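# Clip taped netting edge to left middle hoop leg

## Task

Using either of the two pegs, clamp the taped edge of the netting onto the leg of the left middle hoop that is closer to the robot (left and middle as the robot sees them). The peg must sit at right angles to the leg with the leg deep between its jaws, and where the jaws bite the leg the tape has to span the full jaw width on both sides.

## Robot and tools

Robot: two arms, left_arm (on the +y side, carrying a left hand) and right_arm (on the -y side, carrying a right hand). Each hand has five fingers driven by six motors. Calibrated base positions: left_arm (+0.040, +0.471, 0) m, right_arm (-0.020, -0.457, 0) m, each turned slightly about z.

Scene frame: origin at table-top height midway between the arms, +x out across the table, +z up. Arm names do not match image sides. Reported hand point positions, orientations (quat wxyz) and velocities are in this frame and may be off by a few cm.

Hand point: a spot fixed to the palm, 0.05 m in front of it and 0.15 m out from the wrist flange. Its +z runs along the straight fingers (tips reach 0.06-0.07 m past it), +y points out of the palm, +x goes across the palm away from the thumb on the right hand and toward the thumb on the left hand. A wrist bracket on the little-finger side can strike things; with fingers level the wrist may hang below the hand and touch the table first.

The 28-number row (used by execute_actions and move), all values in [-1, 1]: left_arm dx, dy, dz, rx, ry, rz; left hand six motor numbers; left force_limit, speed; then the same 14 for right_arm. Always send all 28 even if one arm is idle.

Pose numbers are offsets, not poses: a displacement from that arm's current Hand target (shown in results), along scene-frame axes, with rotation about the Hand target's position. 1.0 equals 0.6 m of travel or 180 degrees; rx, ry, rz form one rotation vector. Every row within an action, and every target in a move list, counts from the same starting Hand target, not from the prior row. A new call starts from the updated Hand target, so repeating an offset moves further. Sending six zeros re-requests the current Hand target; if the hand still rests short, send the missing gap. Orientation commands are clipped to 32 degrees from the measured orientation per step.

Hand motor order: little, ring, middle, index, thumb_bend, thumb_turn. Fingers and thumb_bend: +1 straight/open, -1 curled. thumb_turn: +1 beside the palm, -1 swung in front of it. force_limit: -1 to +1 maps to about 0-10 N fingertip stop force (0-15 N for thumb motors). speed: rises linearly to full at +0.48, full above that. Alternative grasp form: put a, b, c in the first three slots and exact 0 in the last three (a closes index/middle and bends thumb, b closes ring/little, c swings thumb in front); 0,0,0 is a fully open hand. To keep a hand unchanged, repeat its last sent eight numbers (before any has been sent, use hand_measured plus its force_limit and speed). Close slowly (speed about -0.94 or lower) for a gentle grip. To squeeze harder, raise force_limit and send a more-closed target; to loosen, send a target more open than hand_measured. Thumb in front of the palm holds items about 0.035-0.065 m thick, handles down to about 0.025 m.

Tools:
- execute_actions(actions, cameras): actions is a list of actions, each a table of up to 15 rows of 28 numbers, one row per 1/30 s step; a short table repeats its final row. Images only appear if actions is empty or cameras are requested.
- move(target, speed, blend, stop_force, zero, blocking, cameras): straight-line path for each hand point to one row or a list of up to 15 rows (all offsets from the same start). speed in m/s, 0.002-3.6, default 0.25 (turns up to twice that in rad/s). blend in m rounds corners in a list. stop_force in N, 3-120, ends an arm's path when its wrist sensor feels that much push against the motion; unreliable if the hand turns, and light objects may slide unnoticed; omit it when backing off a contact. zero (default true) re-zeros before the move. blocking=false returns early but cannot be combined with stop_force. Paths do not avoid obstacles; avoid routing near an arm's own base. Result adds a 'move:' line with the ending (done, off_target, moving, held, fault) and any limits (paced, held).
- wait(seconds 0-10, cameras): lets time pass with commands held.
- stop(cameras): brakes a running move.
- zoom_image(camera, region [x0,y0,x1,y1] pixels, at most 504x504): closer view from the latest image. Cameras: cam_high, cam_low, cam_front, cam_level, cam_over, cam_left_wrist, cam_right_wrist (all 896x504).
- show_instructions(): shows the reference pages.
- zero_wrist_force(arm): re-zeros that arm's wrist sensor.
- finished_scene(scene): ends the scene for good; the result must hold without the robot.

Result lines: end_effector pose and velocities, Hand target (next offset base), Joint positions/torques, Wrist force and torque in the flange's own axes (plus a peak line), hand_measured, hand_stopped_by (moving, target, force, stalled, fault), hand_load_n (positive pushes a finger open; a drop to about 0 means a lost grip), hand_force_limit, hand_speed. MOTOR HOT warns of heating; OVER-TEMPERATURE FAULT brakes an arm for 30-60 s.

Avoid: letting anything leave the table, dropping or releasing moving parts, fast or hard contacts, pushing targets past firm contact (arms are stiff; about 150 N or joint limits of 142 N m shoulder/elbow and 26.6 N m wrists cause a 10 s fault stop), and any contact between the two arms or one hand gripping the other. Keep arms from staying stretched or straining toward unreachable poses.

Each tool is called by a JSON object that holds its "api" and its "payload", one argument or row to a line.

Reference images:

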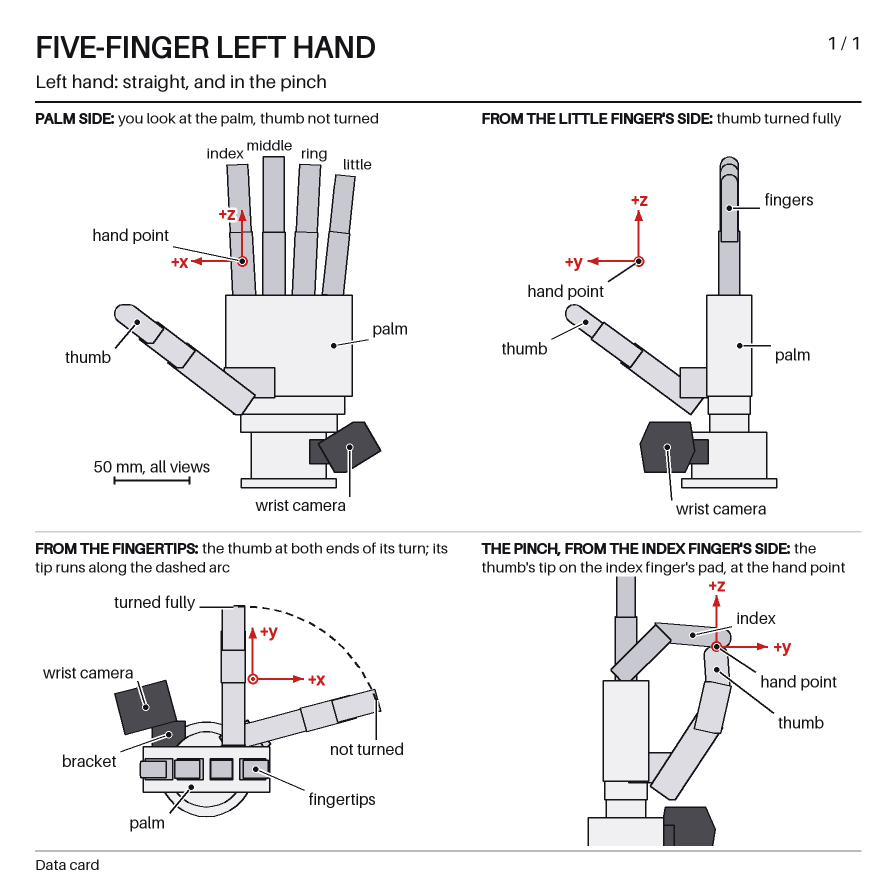

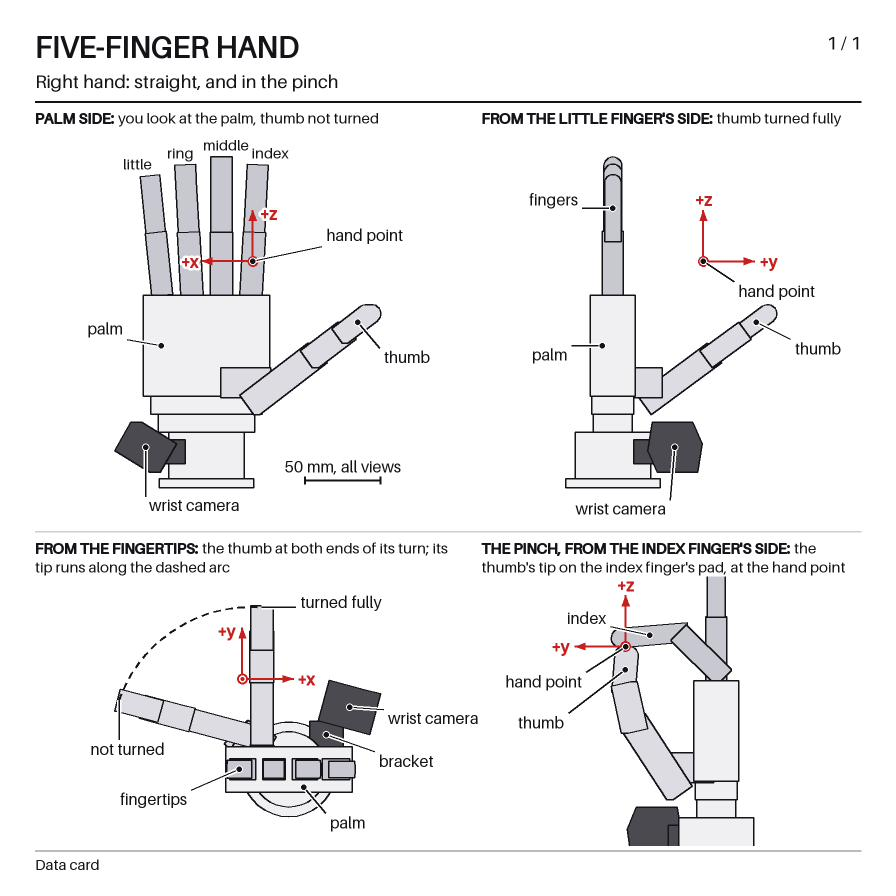

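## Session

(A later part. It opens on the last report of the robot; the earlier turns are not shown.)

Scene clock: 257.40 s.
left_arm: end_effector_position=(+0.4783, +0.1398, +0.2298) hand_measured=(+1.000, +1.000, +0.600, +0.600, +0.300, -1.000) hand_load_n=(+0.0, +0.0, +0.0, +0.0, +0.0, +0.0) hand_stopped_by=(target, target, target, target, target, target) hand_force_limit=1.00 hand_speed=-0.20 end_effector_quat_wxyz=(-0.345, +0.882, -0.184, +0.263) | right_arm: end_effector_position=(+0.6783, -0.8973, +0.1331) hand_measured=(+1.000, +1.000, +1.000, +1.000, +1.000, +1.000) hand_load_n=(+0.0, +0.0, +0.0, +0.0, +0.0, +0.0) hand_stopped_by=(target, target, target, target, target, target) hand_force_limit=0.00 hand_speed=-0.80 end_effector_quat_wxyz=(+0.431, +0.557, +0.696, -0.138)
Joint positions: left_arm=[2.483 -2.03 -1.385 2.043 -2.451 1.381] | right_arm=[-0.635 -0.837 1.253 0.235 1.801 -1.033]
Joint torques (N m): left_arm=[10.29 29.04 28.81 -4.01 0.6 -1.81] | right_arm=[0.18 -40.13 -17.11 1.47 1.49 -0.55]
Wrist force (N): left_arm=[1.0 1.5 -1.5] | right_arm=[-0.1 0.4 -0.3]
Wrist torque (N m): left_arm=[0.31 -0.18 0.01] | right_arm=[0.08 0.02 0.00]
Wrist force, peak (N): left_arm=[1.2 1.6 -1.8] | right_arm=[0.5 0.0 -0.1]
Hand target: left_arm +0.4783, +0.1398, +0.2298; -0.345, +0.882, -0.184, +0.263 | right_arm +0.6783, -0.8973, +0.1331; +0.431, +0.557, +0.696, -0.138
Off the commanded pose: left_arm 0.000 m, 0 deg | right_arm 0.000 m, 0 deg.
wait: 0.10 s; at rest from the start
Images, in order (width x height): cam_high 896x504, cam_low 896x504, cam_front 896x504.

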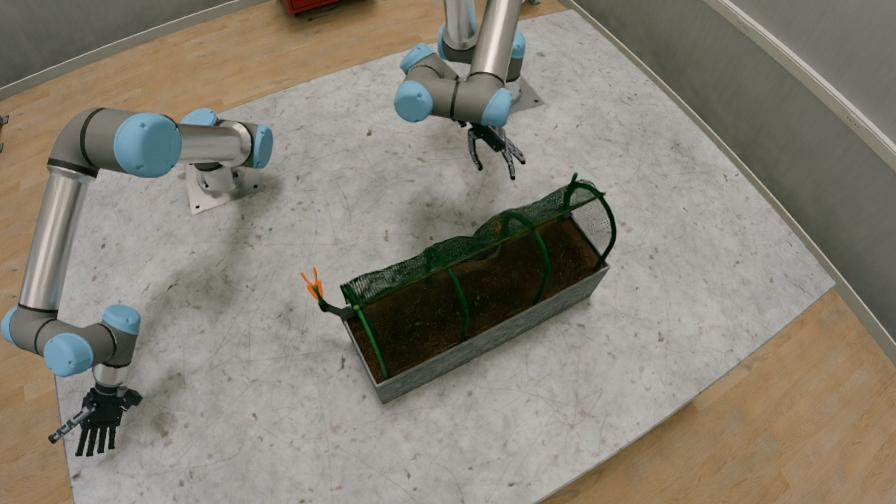

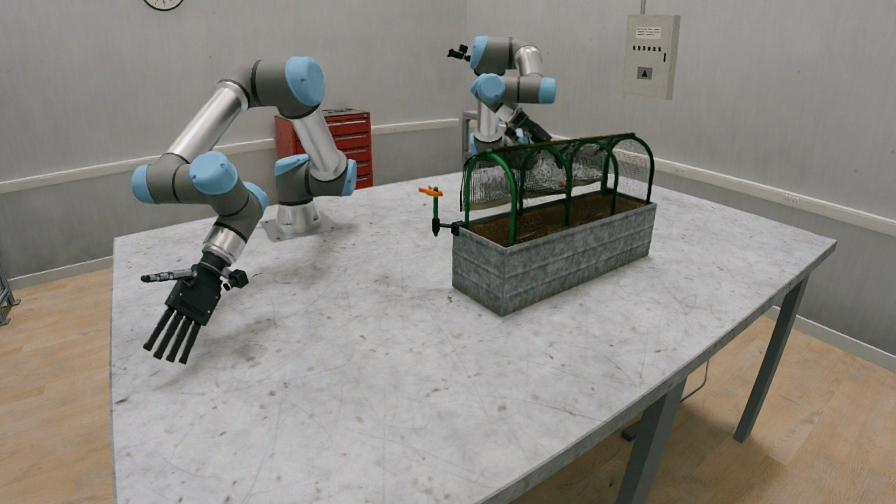

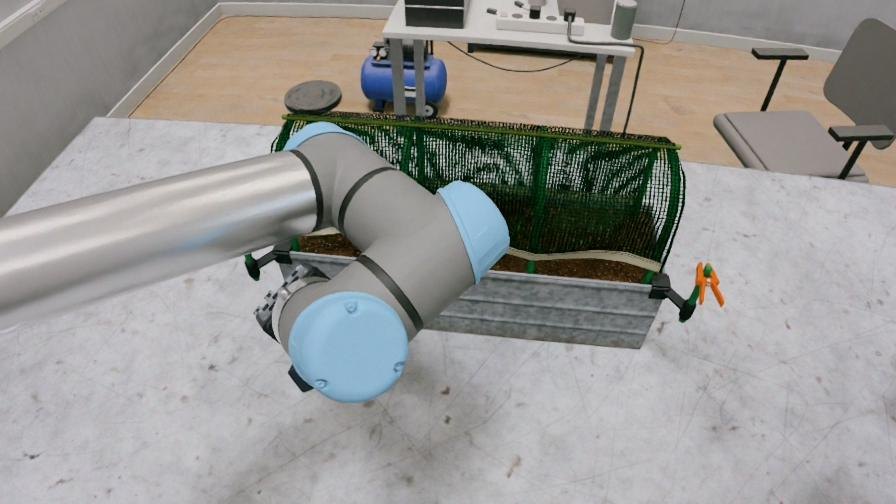

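{"api": "move", "payload": {
  "target": [-0.0082,-0.0423,-0.1153,0.005,-0.1226,-0.0444,1,1,0.6,0.6,0.999,0.999,1.0,-0.2,0,0,0,0,0,0,0,0,0,0,0,0,0,-0.8],
  "speed": 0.12,
  "cameras": ["cam_left_wrist", "cam_level"]
}}

Scene clock: 260.40 s.
left_arm: end_effector_position=(+0.4734, +0.1144, +0.1607) hand_measured=(+1.000, +1.000, +0.600, +0.600, +1.000, +1.000) hand_load_n=(+0.0, +0.0, +0.0, +0.0, +0.0, +0.0) hand_stopped_by=(target, target, target, target, target, target) hand_force_limit=1.00 hand_speed=-0.20 end_effector_quat_wxyz=(-0.361, +0.798, -0.177, +0.448) | right_arm: end_effector_position=(+0.6783, -0.8973, +0.1331) hand_measured=(+1.000, +1.000, +1.000, +1.000, +1.000, +1.000) hand_load_n=(+0.0, +0.0, +0.0, +0.0, +0.0, +0.0) hand_stopped_by=(target, target, target, target, target, target) hand_force_limit=0.00 hand_speed=-0.80 end_effector_quat_wxyz=(+0.431, +0.557, +0.696, -0.138)
Joint positions: left_arm=[2.375 -2.001 -1.716 2.848 -2.684 1.653] | right_arm=[-0.635 -0.837 1.253 0.235 1.801 -1.033]
Joint torques (N m): left_arm=[-0.84 43.48 3.23 0.29 0.56 1.62] | right_arm=[0.88 -40.2 -17.49 1.49 1.5 -0.54]
Wrist force (N): left_arm=[0.7 1.3 -2.1] | right_arm=[0.0 0.3 -0.1]
Wrist torque (N m): left_arm=[0.35 -0.27 -0.22] | right_arm=[0.06 0.00 0.00]
Wrist force, peak (N): left_arm=[1.0 1.4 -2.1] | right_arm=[0.3 0.5 0.2]
Hand target: left_arm +0.4734, +0.1144, +0.1606; -0.361, +0.798, -0.177, +0.448 | right_arm +0.6783, -0.8973, +0.1331; +0.431, +0.557, +0.696, -0.138
Off the commanded pose: left_arm 0.000 m, 0 deg | right_arm 0.000 m, 0 deg.
move: done
Images, in order (width x height): cam_level 896x504, cam_left_wrist 896x504.

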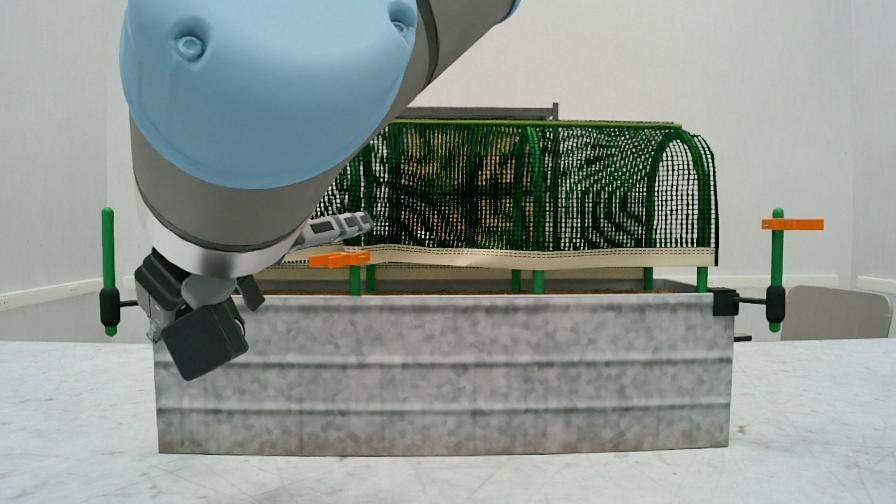

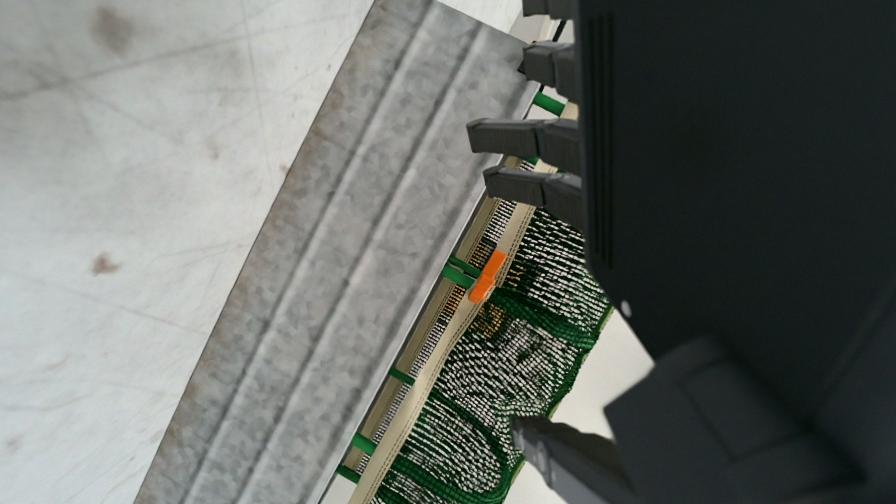

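{"api": "zoom_image", "payload": {
  "camera": "cam_left_wrist",
  "region": [450, 235, 530, 315]
}}

{"api": "zoom_image", "payload": {
  "camera": "cam_level",
  "region": [334, 240, 374, 272]
}}

Scaled by 6.300 from the camera's 896x504 image, which has a finer 1280x720 frame.

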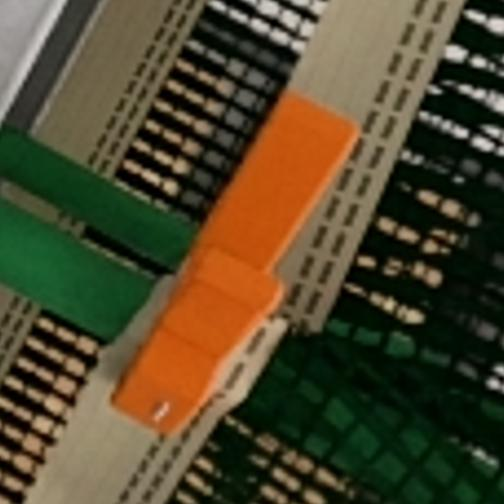

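Scaled by 12.600 from the camera's 896x504 image, which has a finer 1280x720 frame.

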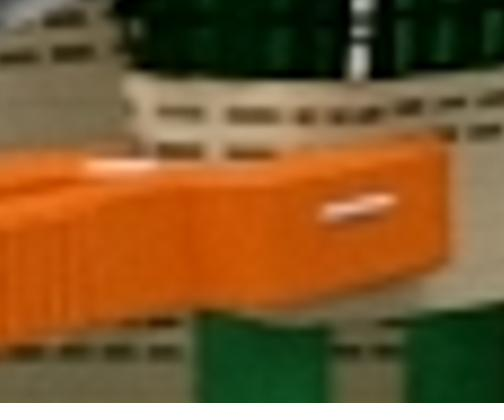

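{"api": "move", "payload": {
  "target": [
    [0.0082,0.0423,0.1153,-0.005,0.1226,0.0444,1,1,0.6,0.6,0.3,-1,1.0,-0.2,0,0,0,0,0,0,0,0,0,0,0,0,0,-0.8],
    [0.1130,0.0045,0.0453,-0.005,0.1226,0.0444,1,1,0.6,0.6,0.3,-1,1.0,-0.2,0,0,0,0,0,0,0,0,0,0,0,0,0,-0.8]
  ],
  "speed": [0.12, 0.1],
  "blend": [0.02, 0],
  "cameras": ["cam_level", "cam_left_wrist"]
}}

Scene clock: 268.60 s.
left_arm: end_effector_position=(+0.5411, +0.1171, +0.1879) hand_measured=(+1.000, +1.000, +0.600, +0.600, +0.300, -1.000) hand_load_n=(+0.0, +0.0, +0.0, +0.0, +0.0, +0.0) hand_stopped_by=(target, target, target, target, target, target) hand_force_limit=1.00 hand_speed=-0.20 end_effector_quat_wxyz=(-0.345, +0.882, -0.184, +0.263) | right_arm: end_effector_position=(+0.6783, -0.8973, +0.1331) hand_measured=(+1.000, +1.000, +1.000, +1.000, +1.000, +1.000) hand_load_n=(+0.0, +0.0, +0.0, +0.0, +0.0, +0.0) hand_stopped_by=(target, target, target, target, target, target) hand_force_limit=0.00 hand_speed=-0.80 end_effector_quat_wxyz=(+0.431, +0.557, +0.696, -0.138)
Joint positions: left_arm=[2.526 -2.186 -1.236 2.101 -2.441 1.446] | right_arm=[-0.635 -0.837 1.253 0.235 1.801 -1.033]
Joint torques (N m): left_arm=[9.45 35.18 29.92 -0.87 0.58 1.56] | right_arm=[0.97 -40.29 -16.8 1.43 1.67 -0.46]
Wrist force (N): left_arm=[1.3 1.1 -2.0] | right_arm=[-0.1 0.3 -0.1]
Wrist torque (N m): left_arm=[0.32 -0.20 -0.19] | right_arm=[0.05 0.01 0.00]
Wrist force, peak (N): left_arm=[1.2 1.3 -2.2] | right_arm=[0.5 0.4 0.1]
Hand target: left_arm +0.5412, +0.1171, +0.1878; -0.345, +0.882, -0.184, +0.263 | right_arm +0.6783, -0.8973, +0.1331; +0.431, +0.557, +0.696, -0.138
Off the commanded pose: left_arm 0.000 m, 0 deg | right_arm 0.000 m, 0 deg.
move: done
Images, in order (width x height): cam_level 896x504, cam_left_wrist 896x504.

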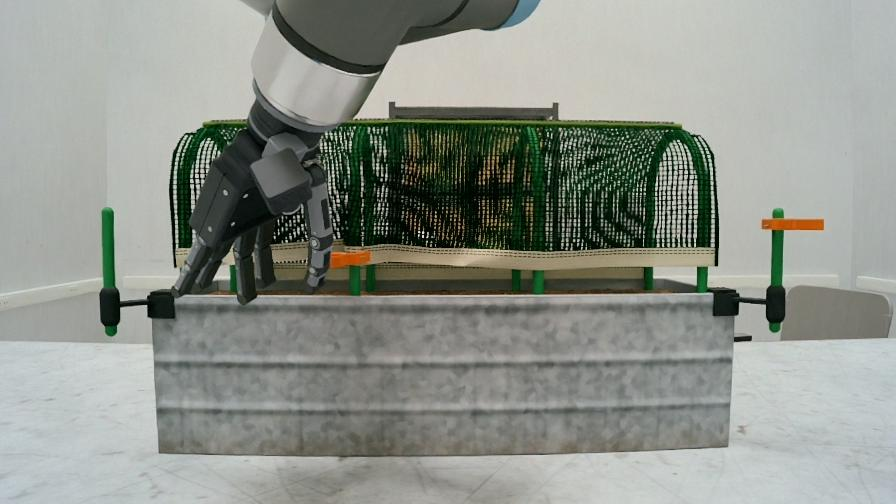

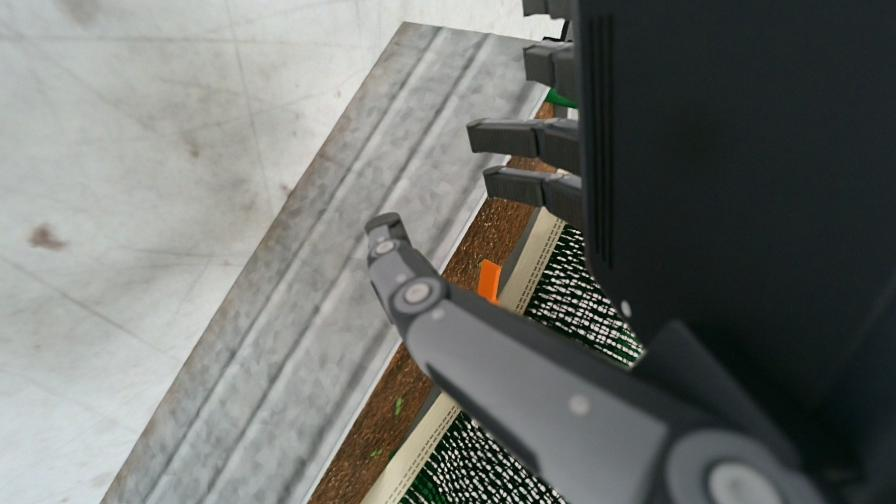

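{"api": "move", "payload": {
  "target": [0.0852,-0.0522,0,0,0,0,1,1,0.6,0.6,0.3,-1,1.0,-0.2,0,0,0,0,0,0,0,0,0,0,0,0,0,-0.8],
  "speed": 0.05,
  "stop_force": 8,
  "cameras": ["cam_level", "cam_left_wrist"]
}}

Scene clock: 271.20 s.
left_arm: end_effector_position=(+0.5923, +0.0858, +0.1878) hand_measured=(+1.000, +1.000, +0.600, +0.600, +0.300, -1.000) hand_load_n=(+0.0, -0.5, +0.0, +0.0, +0.0, +0.0) hand_stopped_by=(target, target, target, target, target, target) hand_force_limit=1.00 hand_speed=-0.20 end_effector_quat_wxyz=(-0.345, +0.882, -0.184, +0.263) | right_arm: end_effector_position=(+0.6783, -0.8973, +0.1331) hand_measured=(+1.000, +1.000, +1.000, +1.000, +1.000, +1.000) hand_load_n=(+0.0, +0.0, +0.0, +0.0, +0.0, +0.0) hand_stopped_by=(target, target, target, target, target, target) hand_force_limit=0.00 hand_speed=-0.80 end_effector_quat_wxyz=(+0.431, +0.557, +0.696, -0.138)
Joint positions: left_arm=[2.537 -2.335 -0.98 2.005 -2.439 1.462] | right_arm=[-0.635 -0.837 1.253 0.235 1.801 -1.033]
Joint torques (N m): left_arm=[9.18 39.74 29.71 -3.92 -2.69 -1.71] | right_arm=[0.53 -39.99 -16.97 1.55 1.58 -0.48]
Wrist force (N): left_arm=[1.1 1.3 -2.0] | right_arm=[0.2 0.1 0.1]
Wrist torque (N m): left_arm=[0.33 -0.21 -0.04] | right_arm=[0.03 -0.03 0.01]
Wrist force, peak (N): left_arm=[1.4 1.4 -2.0] | right_arm=[0.2 0.6 -0.1]
Hand target: left_arm +0.5923, +0.0858, +0.1878; -0.345, +0.882, -0.184, +0.263 | right_arm +0.6783, -0.8973, +0.1331; +0.431, +0.557, +0.696, -0.138
Off the commanded pose: left_arm 0.000 m, 0 deg | right_arm 0.000 m, 0 deg.
move: done
Images, in order (width x height): cam_level 896x504, cam_left_wrist 896x504.

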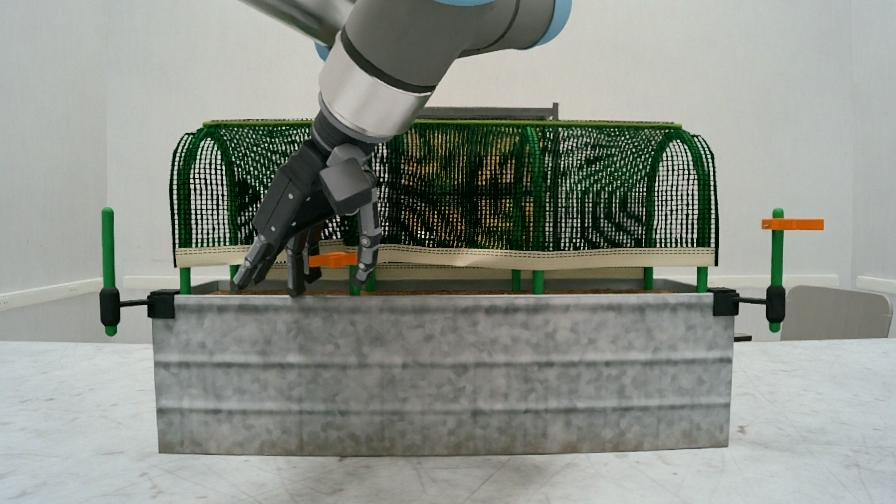

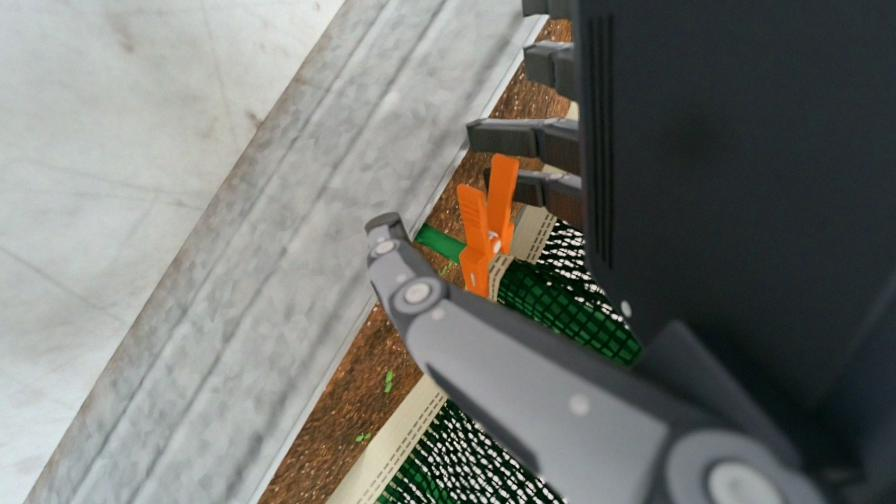

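{"api": "move", "payload": {
  "target": [0,0,0,0,0,0,1,1,0.34,0.46,-0.08,-1,1.0,-0.85,0,0,0,0,0,0,0,0,0,0,0,0,0,-0.8]
}}

{"api": "move", "payload": {
  "target": [0,0,0,0,0,0,1,1,0.24,0.36,-0.18,-1,1.0,-0.9,0,0,0,0,0,0,0,0,0,0,0,0,0,-0.8],
  "cameras": ["cam_level", "cam_left_wrist"]
}}

Scene clock: 273.43 s.
left_arm: end_effector_position=(+0.5923, +0.0858, +0.1878) hand_measured=(+1.000, +1.000, +0.340, +0.460, -0.080, -1.000) hand_load_n=(+0.0, +0.0, +0.5, +0.0, +0.0, +0.0) hand_stopped_by=(target, target, target, target, target, target) hand_force_limit=1.00 hand_speed=-0.85 end_effector_quat_wxyz=(-0.345, +0.882, -0.184, +0.263) | right_arm: end_effector_position=(+0.6783, -0.8973, +0.1331) hand_measured=(+1.000, +1.000, +1.000, +1.000, +1.000, +1.000) hand_load_n=(+0.0, +0.0, +0.0, +0.0, +0.0, +0.0) hand_stopped_by=(target, target, target, target, target, target) hand_force_limit=0.00 hand_speed=-0.80 end_effector_quat_wxyz=(+0.431, +0.557, +0.696, -0.138)
Joint positions: left_arm=[2.537 -2.335 -0.98 2.005 -2.439 1.462] | right_arm=[-0.635 -0.837 1.253 0.235 1.801 -1.033]
Joint torques (N m): left_arm=[8.74 39.42 28.96 -3.07 -0.69 -1.58] | right_arm=[0.12 -39.89 -17.35 1.57 1.49 -0.61]
Wrist force (N): left_arm=[0.9 1.4 -2.1] | right_arm=[0.3 0.2 -0.2]
Wrist torque (N m): left_arm=[0.35 -0.18 -0.06] | right_arm=[0.06 -0.05 0.02]
Wrist force, peak (N): left_arm=[1.2 1.4 -2.2] | right_arm=[0.3 0.6 -0.5]
Hand target: left_arm +0.5923, +0.0858, +0.1878; -0.345, +0.882, -0.184, +0.263 | right_arm +0.6783, -0.8973, +0.1331; +0.431, +0.557, +0.696, -0.138
Off the commanded pose: left_arm 0.000 m, 0 deg | right_arm 0.000 m, 0 deg.
move: done

Scene clock: 274.37 s.
left_arm: end_effector_position=(+0.5923, +0.0858, +0.1878) hand_measured=(+1.000, +1.000, +0.242, +0.360, -0.174, -1.000) hand_load_n=(+0.0, +0.0, +5.0, +0.0, +7.5, +1.5) hand_stopped_by=(target, target, target, target, target, target) hand_force_limit=1.00 hand_speed=-0.90 end_effector_quat_wxyz=(-0.345, +0.882, -0.184, +0.263) | right_arm: end_effector_position=(+0.6783, -0.8973, +0.1331) hand_measured=(+1.000, +1.000, +1.000, +1.000, +1.000, +1.000) hand_load_n=(+0.0, +0.5, +0.0, +0.0, +0.0, +0.0) hand_stopped_by=(target, target, target, target, target, target) hand_force_limit=0.00 hand_speed=-0.80 end_effector_quat_wxyz=(+0.431, +0.557, +0.696, -0.138)
Joint positions: left_arm=[2.537 -2.335 -0.98 2.005 -2.439 1.462] | right_arm=[-0.635 -0.837 1.253 0.235 1.801 -1.033]
Joint torques (N m): left_arm=[8.76 40.21 28.51 -2.98 -0.08 -1.59] | right_arm=[0.04 -40.56 -16.88 1.36 1.56 -0.5]
Wrist force (N): left_arm=[-1.3 0.2 -1.7] | right_arm=[-0.1 0.2 0.1]
Wrist torque (N m): left_arm=[0.35 -0.23 -0.10] | right_arm=[0.04 0.00 0.01]
Wrist force, peak (N): left_arm=[1.0 1.4 -1.9] | right_arm=[0.7 0.2 0.1]
Hand target: left_arm +0.5923, +0.0858, +0.1878; -0.345, +0.882, -0.184, +0.263 | right_arm +0.6783, -0.8973, +0.1331; +0.431, +0.557, +0.696, -0.138
Off the commanded pose: left_arm 0.000 m, 0 deg | right_arm 0.000 m, 0 deg.
move: done
Images, in order (width x height): cam_level 896x504, cam_left_wrist 896x504.

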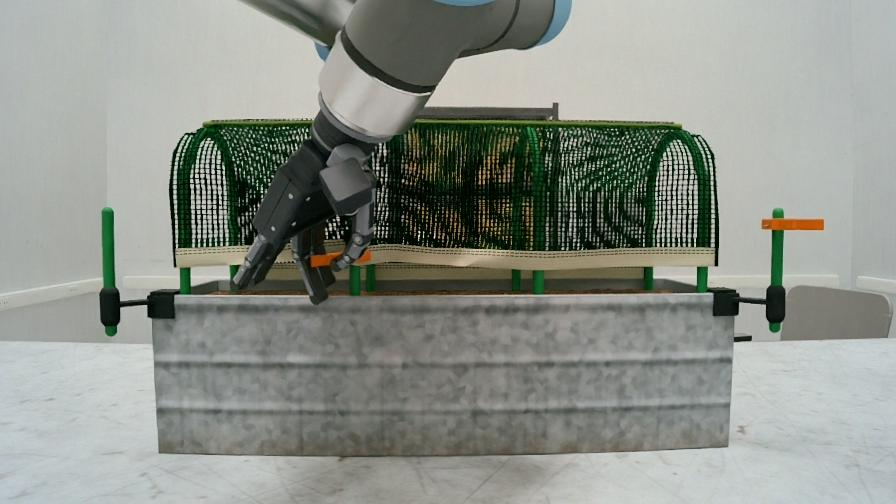

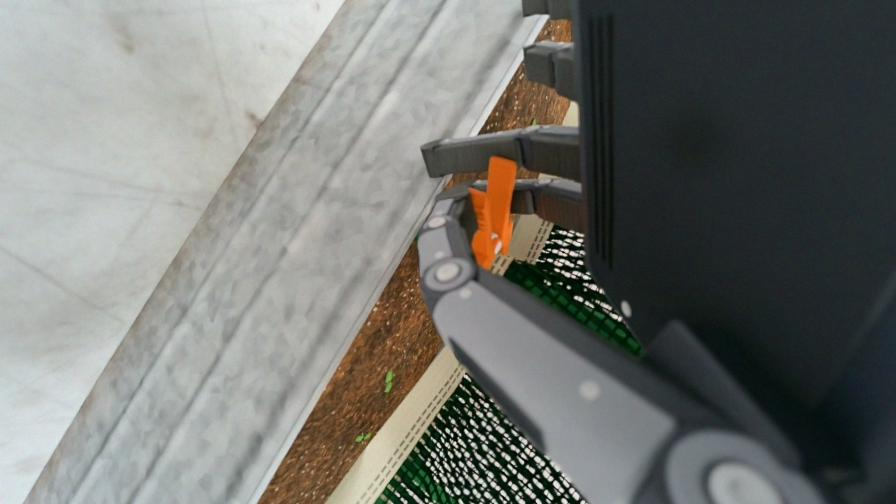

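{"api": "zoom_image", "payload": {
  "camera": "cam_level",
  "region": [300, 230, 384, 277]
}}

{"api": "zoom_image", "payload": {
  "camera": "cam_left_wrist",
  "region": [400, 130, 580, 300]
}}

Scaled by 6.000 from the camera's 896x504 image, which has a finer 1280x720 frame.

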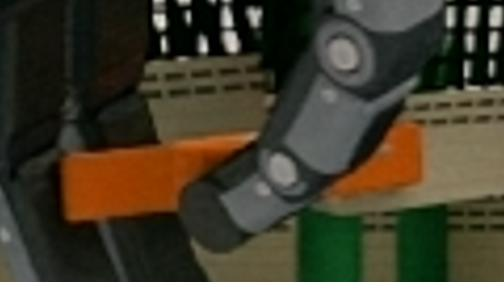

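Scaled by 2.800 from the camera's 896x504 image, which has a finer 1280x720 frame.

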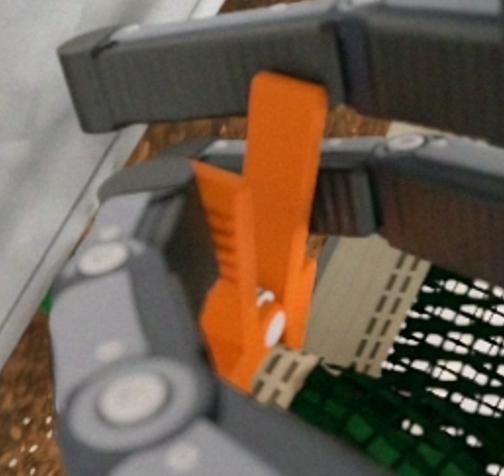

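{"api": "move", "payload": {
  "target": [0,0,-0.0013,0.0095,-0.0058,0,1,1,0.20,0.32,-0.22,-1,1.0,-0.93,0,0,0,0,0,0,0,0,0,0,0,0,0,-0.8],
  "speed": 0.1,
  "cameras": ["cam_level", "cam_left_wrist"]
}}

{"api": "zoom_image", "payload": {
  "camera": "cam_level",
  "region": [300, 230, 384, 277]
}}

{"api": "zoom_image", "payload": {
  "camera": "cam_left_wrist",
  "region": [400, 130, 580, 300]
}}

Scene clock: 276.00 s.
left_arm: end_effector_position=(+0.5923, +0.0858, +0.1871) hand_measured=(+1.000, +1.000, +0.202, +0.320, -0.212, -1.000) hand_load_n=(+0.0, +0.0, +7.5, +0.0, +9.5, +2.5) hand_stopped_by=(target, target, target, target, target, target) hand_force_limit=1.00 hand_speed=-0.93 end_effector_quat_wxyz=(-0.359, +0.875, -0.184, +0.268) | right_arm: end_effector_position=(+0.6783, -0.8973, +0.1331) hand_measured=(+1.000, +1.000, +1.000, +1.000, +1.000, +1.000) hand_load_n=(+0.0, +0.0, +0.0, +0.0, +0.0, +0.0) hand_stopped_by=(target, target, target, target, target, target) hand_force_limit=0.00 hand_speed=-0.80 end_effector_quat_wxyz=(+0.431, +0.557, +0.696, -0.138)
Joint positions: left_arm=[2.526 -2.344 -0.98 2.009 -2.475 1.459] | right_arm=[-0.635 -0.837 1.253 0.235 1.801 -1.033]
Joint torques (N m): left_arm=[-10.66 41.71 17.59 0.28 -2.44 -1.88] | right_arm=[0.52 -40.07 -17.41 1.52 1.69 -0.49]
Wrist force (N): left_arm=[-1.7 -0.1 -1.8] | right_arm=[0.2 0.0 0.0]
Wrist torque (N m): left_arm=[0.35 -0.30 -0.07] | right_arm=[0.01 -0.03 0.01]
Wrist force, peak (N): left_arm=[-1.9 0.3 -2.0] | right_arm=[0.4 0.4 -0.1]
Hand target: left_arm +0.5923, +0.0858, +0.1870; -0.359, +0.875, -0.184, +0.268 | right_arm +0.6783, -0.8973, +0.1331; +0.431, +0.557, +0.696, -0.138
Off the commanded pose: left_arm 0.000 m, 0 deg | right_arm 0.000 m, 0 deg.
move: done
Images, in order (width x height): cam_level 896x504, cam_left_wrist 896x504.

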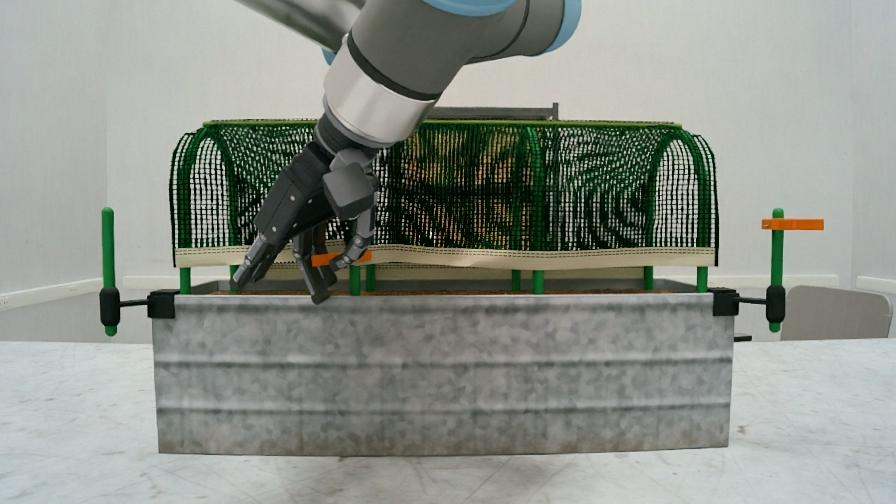

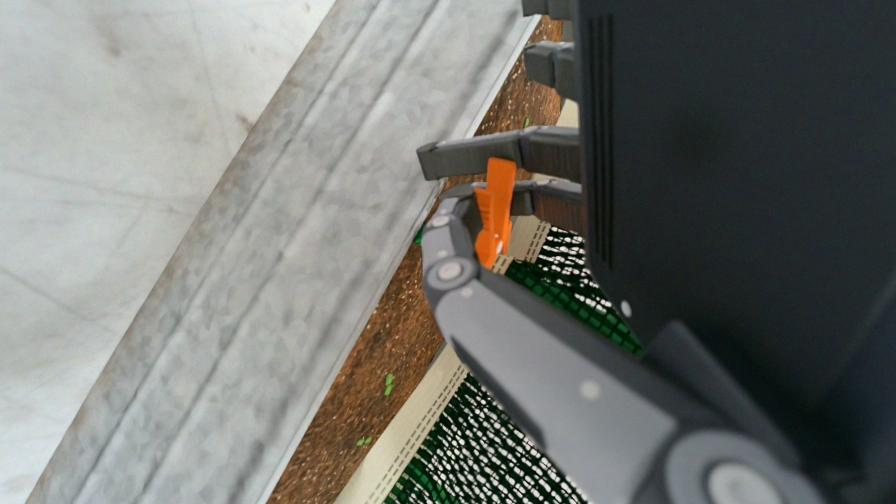

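Scaled by 6.000 from the camera's 896x504 image, which has a finer 1280x720 frame.

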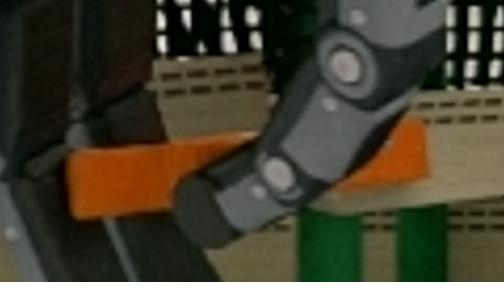

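Scaled by 2.800 from the camera's 896x504 image, which has a finer 1280x720 frame.

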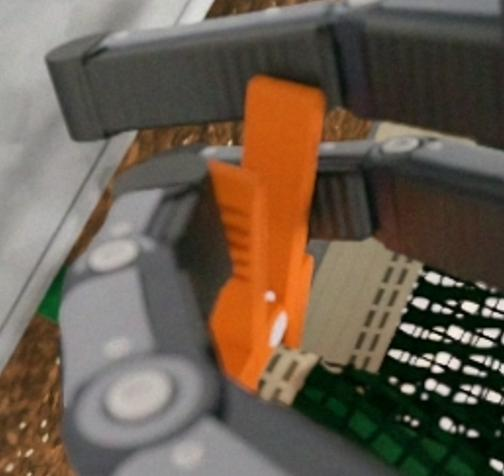

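{"api": "move", "payload": {
  "target": [0,0,-0.0013,0.0095,-0.0058,0,1,1,0.165,0.28,-0.26,-1,1.0,-0.93,0,0,0,0,0,0,0,0,0,0,0,0,0,-0.8],
  "speed": 0.1,
  "cameras": ["cam_level", "cam_left_wrist"]
}}

{"api": "zoom_image", "payload": {
  "camera": "cam_level",
  "region": [300, 230, 384, 277]
}}

{"api": "zoom_image", "payload": {
  "camera": "cam_left_wrist",
  "region": [400, 130, 580, 300]
}}

Scene clock: 277.07 s.
left_arm: end_effector_position=(+0.5923, +0.0858, +0.1863) hand_measured=(+1.000, +1.000, +0.168, +0.280, -0.252, -1.000) hand_load_n=(+0.0, -0.5, +8.5, +0.0, +11.0, +3.0) hand_stopped_by=(target, target, target, target, stalled, target) hand_force_limit=1.00 hand_speed=-0.93 end_effector_quat_wxyz=(-0.374, +0.867, -0.185, +0.273) | right_arm: end_effector_position=(+0.6783, -0.8973, +0.1331) hand_measured=(+1.000, +1.000, +1.000, +1.000, +1.000, +1.000) hand_load_n=(+0.0, +0.0, +0.0, +0.0, +0.0, +0.0) hand_stopped_by=(target, target, target, target, target, target) hand_force_limit=0.00 hand_speed=-0.80 end_effector_quat_wxyz=(+0.431, +0.557, +0.696, -0.138)
Joint positions: left_arm=[2.515 -2.354 -0.98 2.013 -2.511 1.457] | right_arm=[-0.635 -0.837 1.253 0.235 1.801 -1.033]
Joint torques (N m): left_arm=[-11.74 40.73 6.54 0.1 -2.65 -1.84] | right_arm=[0.52 -40.08 -17.32 1.54 1.51 -0.57]
Wrist force (N): left_arm=[-1.8 0.4 -1.9] | right_arm=[0.1 0.2 -0.2]
Wrist torque (N m): left_arm=[0.40 -0.29 -0.09] | right_arm=[0.04 -0.02 0.01]
Wrist force, peak (N): left_arm=[-1.8 0.1 -2.2] | right_arm=[0.3 0.5 0.1]
Hand target: left_arm +0.5923, +0.0858, +0.1863; -0.374, +0.867, -0.185, +0.273 | right_arm +0.6783, -0.8973, +0.1331; +0.431, +0.557, +0.696, -0.138
Off the commanded pose: left_arm 0.000 m, 0 deg | right_arm 0.000 m, 0 deg.
move: done
Images, in order (width x height): cam_level 896x504, cam_left_wrist 896x504.

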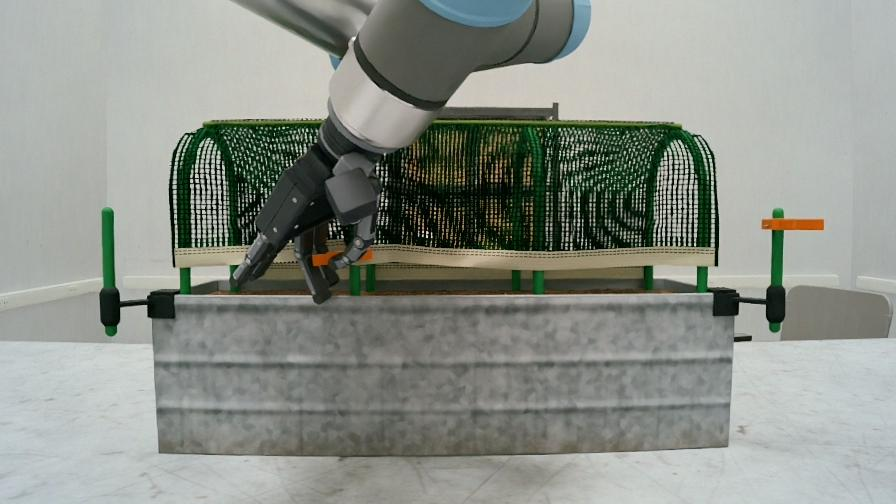

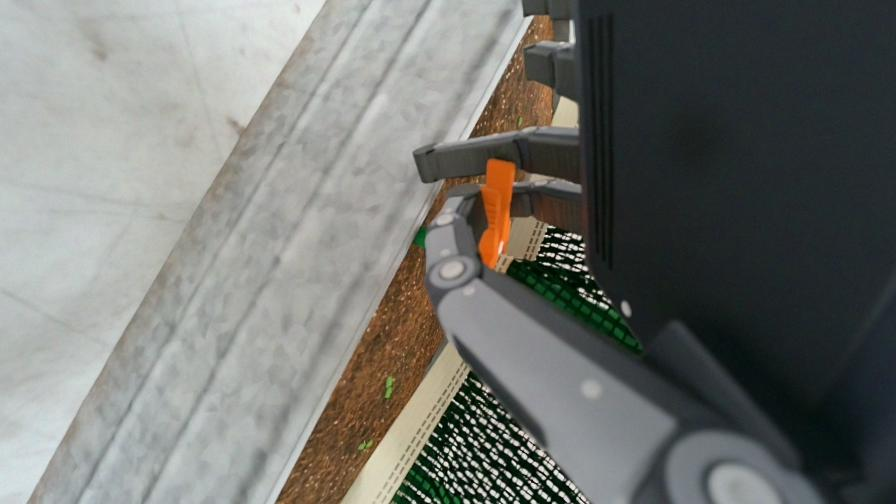

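Scaled by 6.000 from the camera's 896x504 image, which has a finer 1280x720 frame.

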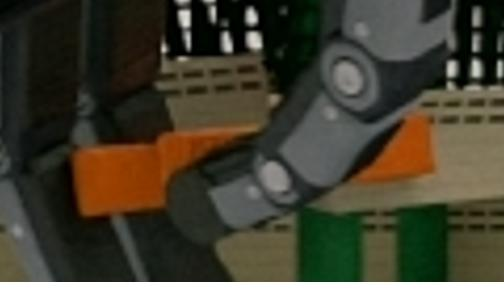

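Scaled by 2.800 from the camera's 896x504 image, which has a finer 1280x720 frame.

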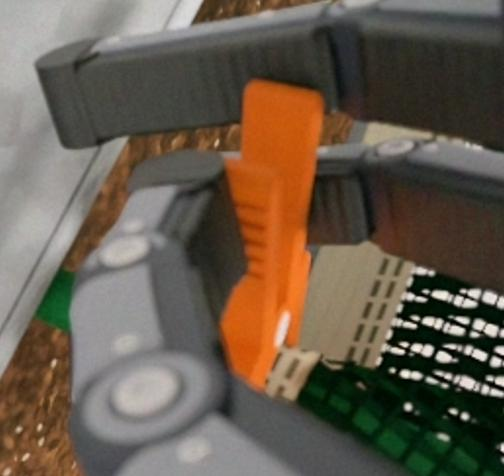

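{"api": "move", "payload": {
  "target": [0,0,-0.0005,0.0119,-0.0073,0,1,1,0.13,0.24,-0.30,-1,1.0,-0.93,0,0,0,0,0,0,0,0,0,0,0,0,0,-0.8],
  "speed": 0.1,
  "cameras": ["cam_level", "cam_left_wrist"]
}}

{"api": "zoom_image", "payload": {
  "camera": "cam_level",
  "region": [300, 230, 384, 277]
}}

{"api": "zoom_image", "payload": {
  "camera": "cam_left_wrist",
  "region": [400, 130, 580, 300]
}}

Scene clock: 278.63 s.
left_arm: end_effector_position=(+0.5923, +0.0858, +0.1860) hand_measured=(+1.000, +1.000, +0.132, +0.240, -0.290, -1.000) hand_load_n=(+0.0, +0.0, +8.0, +4.5, +13.0, +4.0) hand_stopped_by=(target, target, target, target, stalled, target) hand_force_limit=1.00 hand_speed=-0.93 end_effector_quat_wxyz=(-0.392, +0.856, -0.186, +0.279) | right_arm: end_effector_position=(+0.6783, -0.8973, +0.1331) hand_measured=(+1.000, +1.000, +1.000, +1.000, +1.000, +1.000) hand_load_n=(+0.0, +0.0, +0.0, +0.0, +0.0, +0.0) hand_stopped_by=(target, target, target, target, target, target) hand_force_limit=0.00 hand_speed=-0.80 end_effector_quat_wxyz=(+0.431, +0.557, +0.696, -0.138)
Joint positions: left_arm=[2.502 -2.366 -0.979 2.017 -2.557 1.453] | right_arm=[-0.635 -0.837 1.253 0.235 1.801 -1.033]
Joint torques (N m): left_arm=[-12.45 41.05 31.12 -0.02 -2.41 -1.67] | right_arm=[0.32 -39.92 -17.37 1.56 1.53 -0.57]
Wrist force (N): left_arm=[-1.3 -0.5 0.6] | right_arm=[0.4 0.1 -0.1]
Wrist torque (N m): left_arm=[0.33 -0.41 -0.10] | right_arm=[0.03 -0.07 0.03]
Wrist force, peak (N): left_arm=[-1.9 0.0 -1.9] | right_arm=[0.3 0.4 -0.3]
Hand target: left_arm +0.5923, +0.0858, +0.1860; -0.392, +0.856, -0.186, +0.279 | right_arm +0.6783, -0.8973, +0.1331; +0.431, +0.557, +0.696, -0.138
Off the commanded pose: left_arm 0.000 m, 0 deg | right_arm 0.000 m, 0 deg.
move: done
Images, in order (width x height): cam_level 896x504, cam_left_wrist 896x504.

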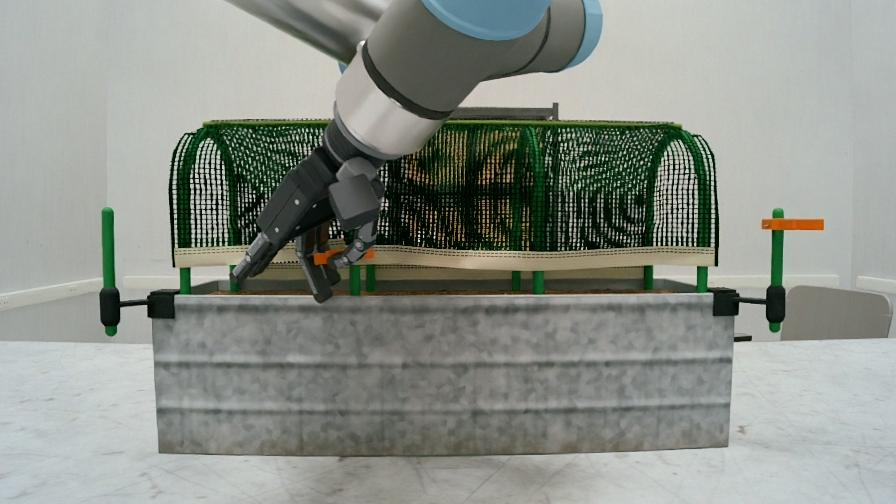

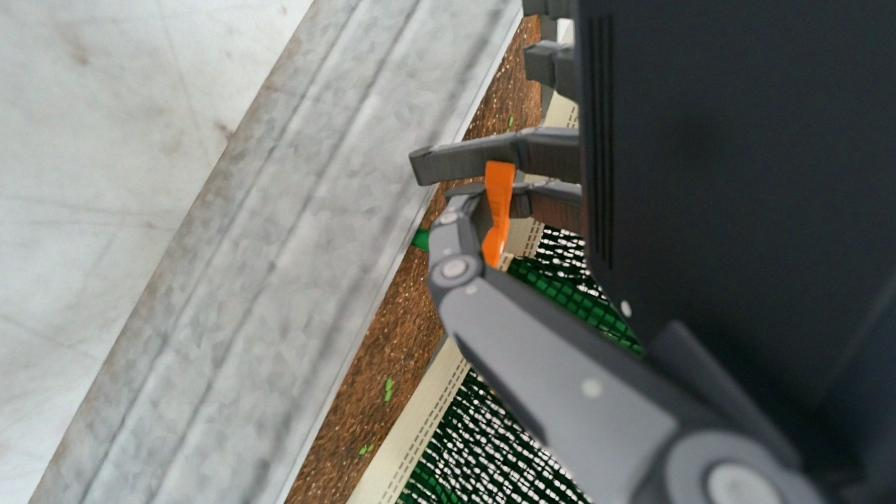

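Scaled by 6.000 from the camera's 896x504 image, which has a finer 1280x720 frame.

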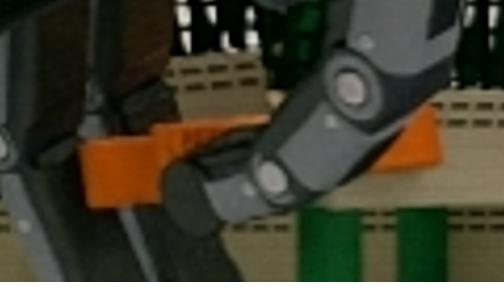

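Scaled by 2.800 from the camera's 896x504 image, which has a finer 1280x720 frame.

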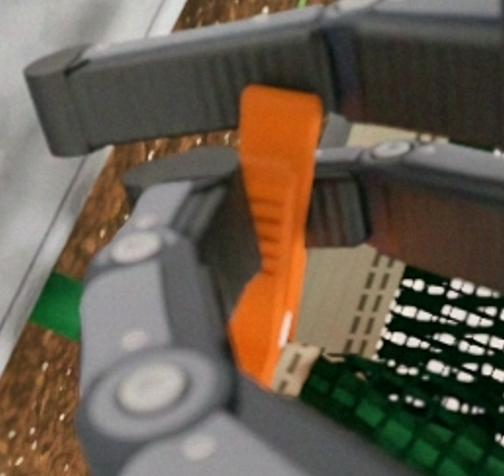

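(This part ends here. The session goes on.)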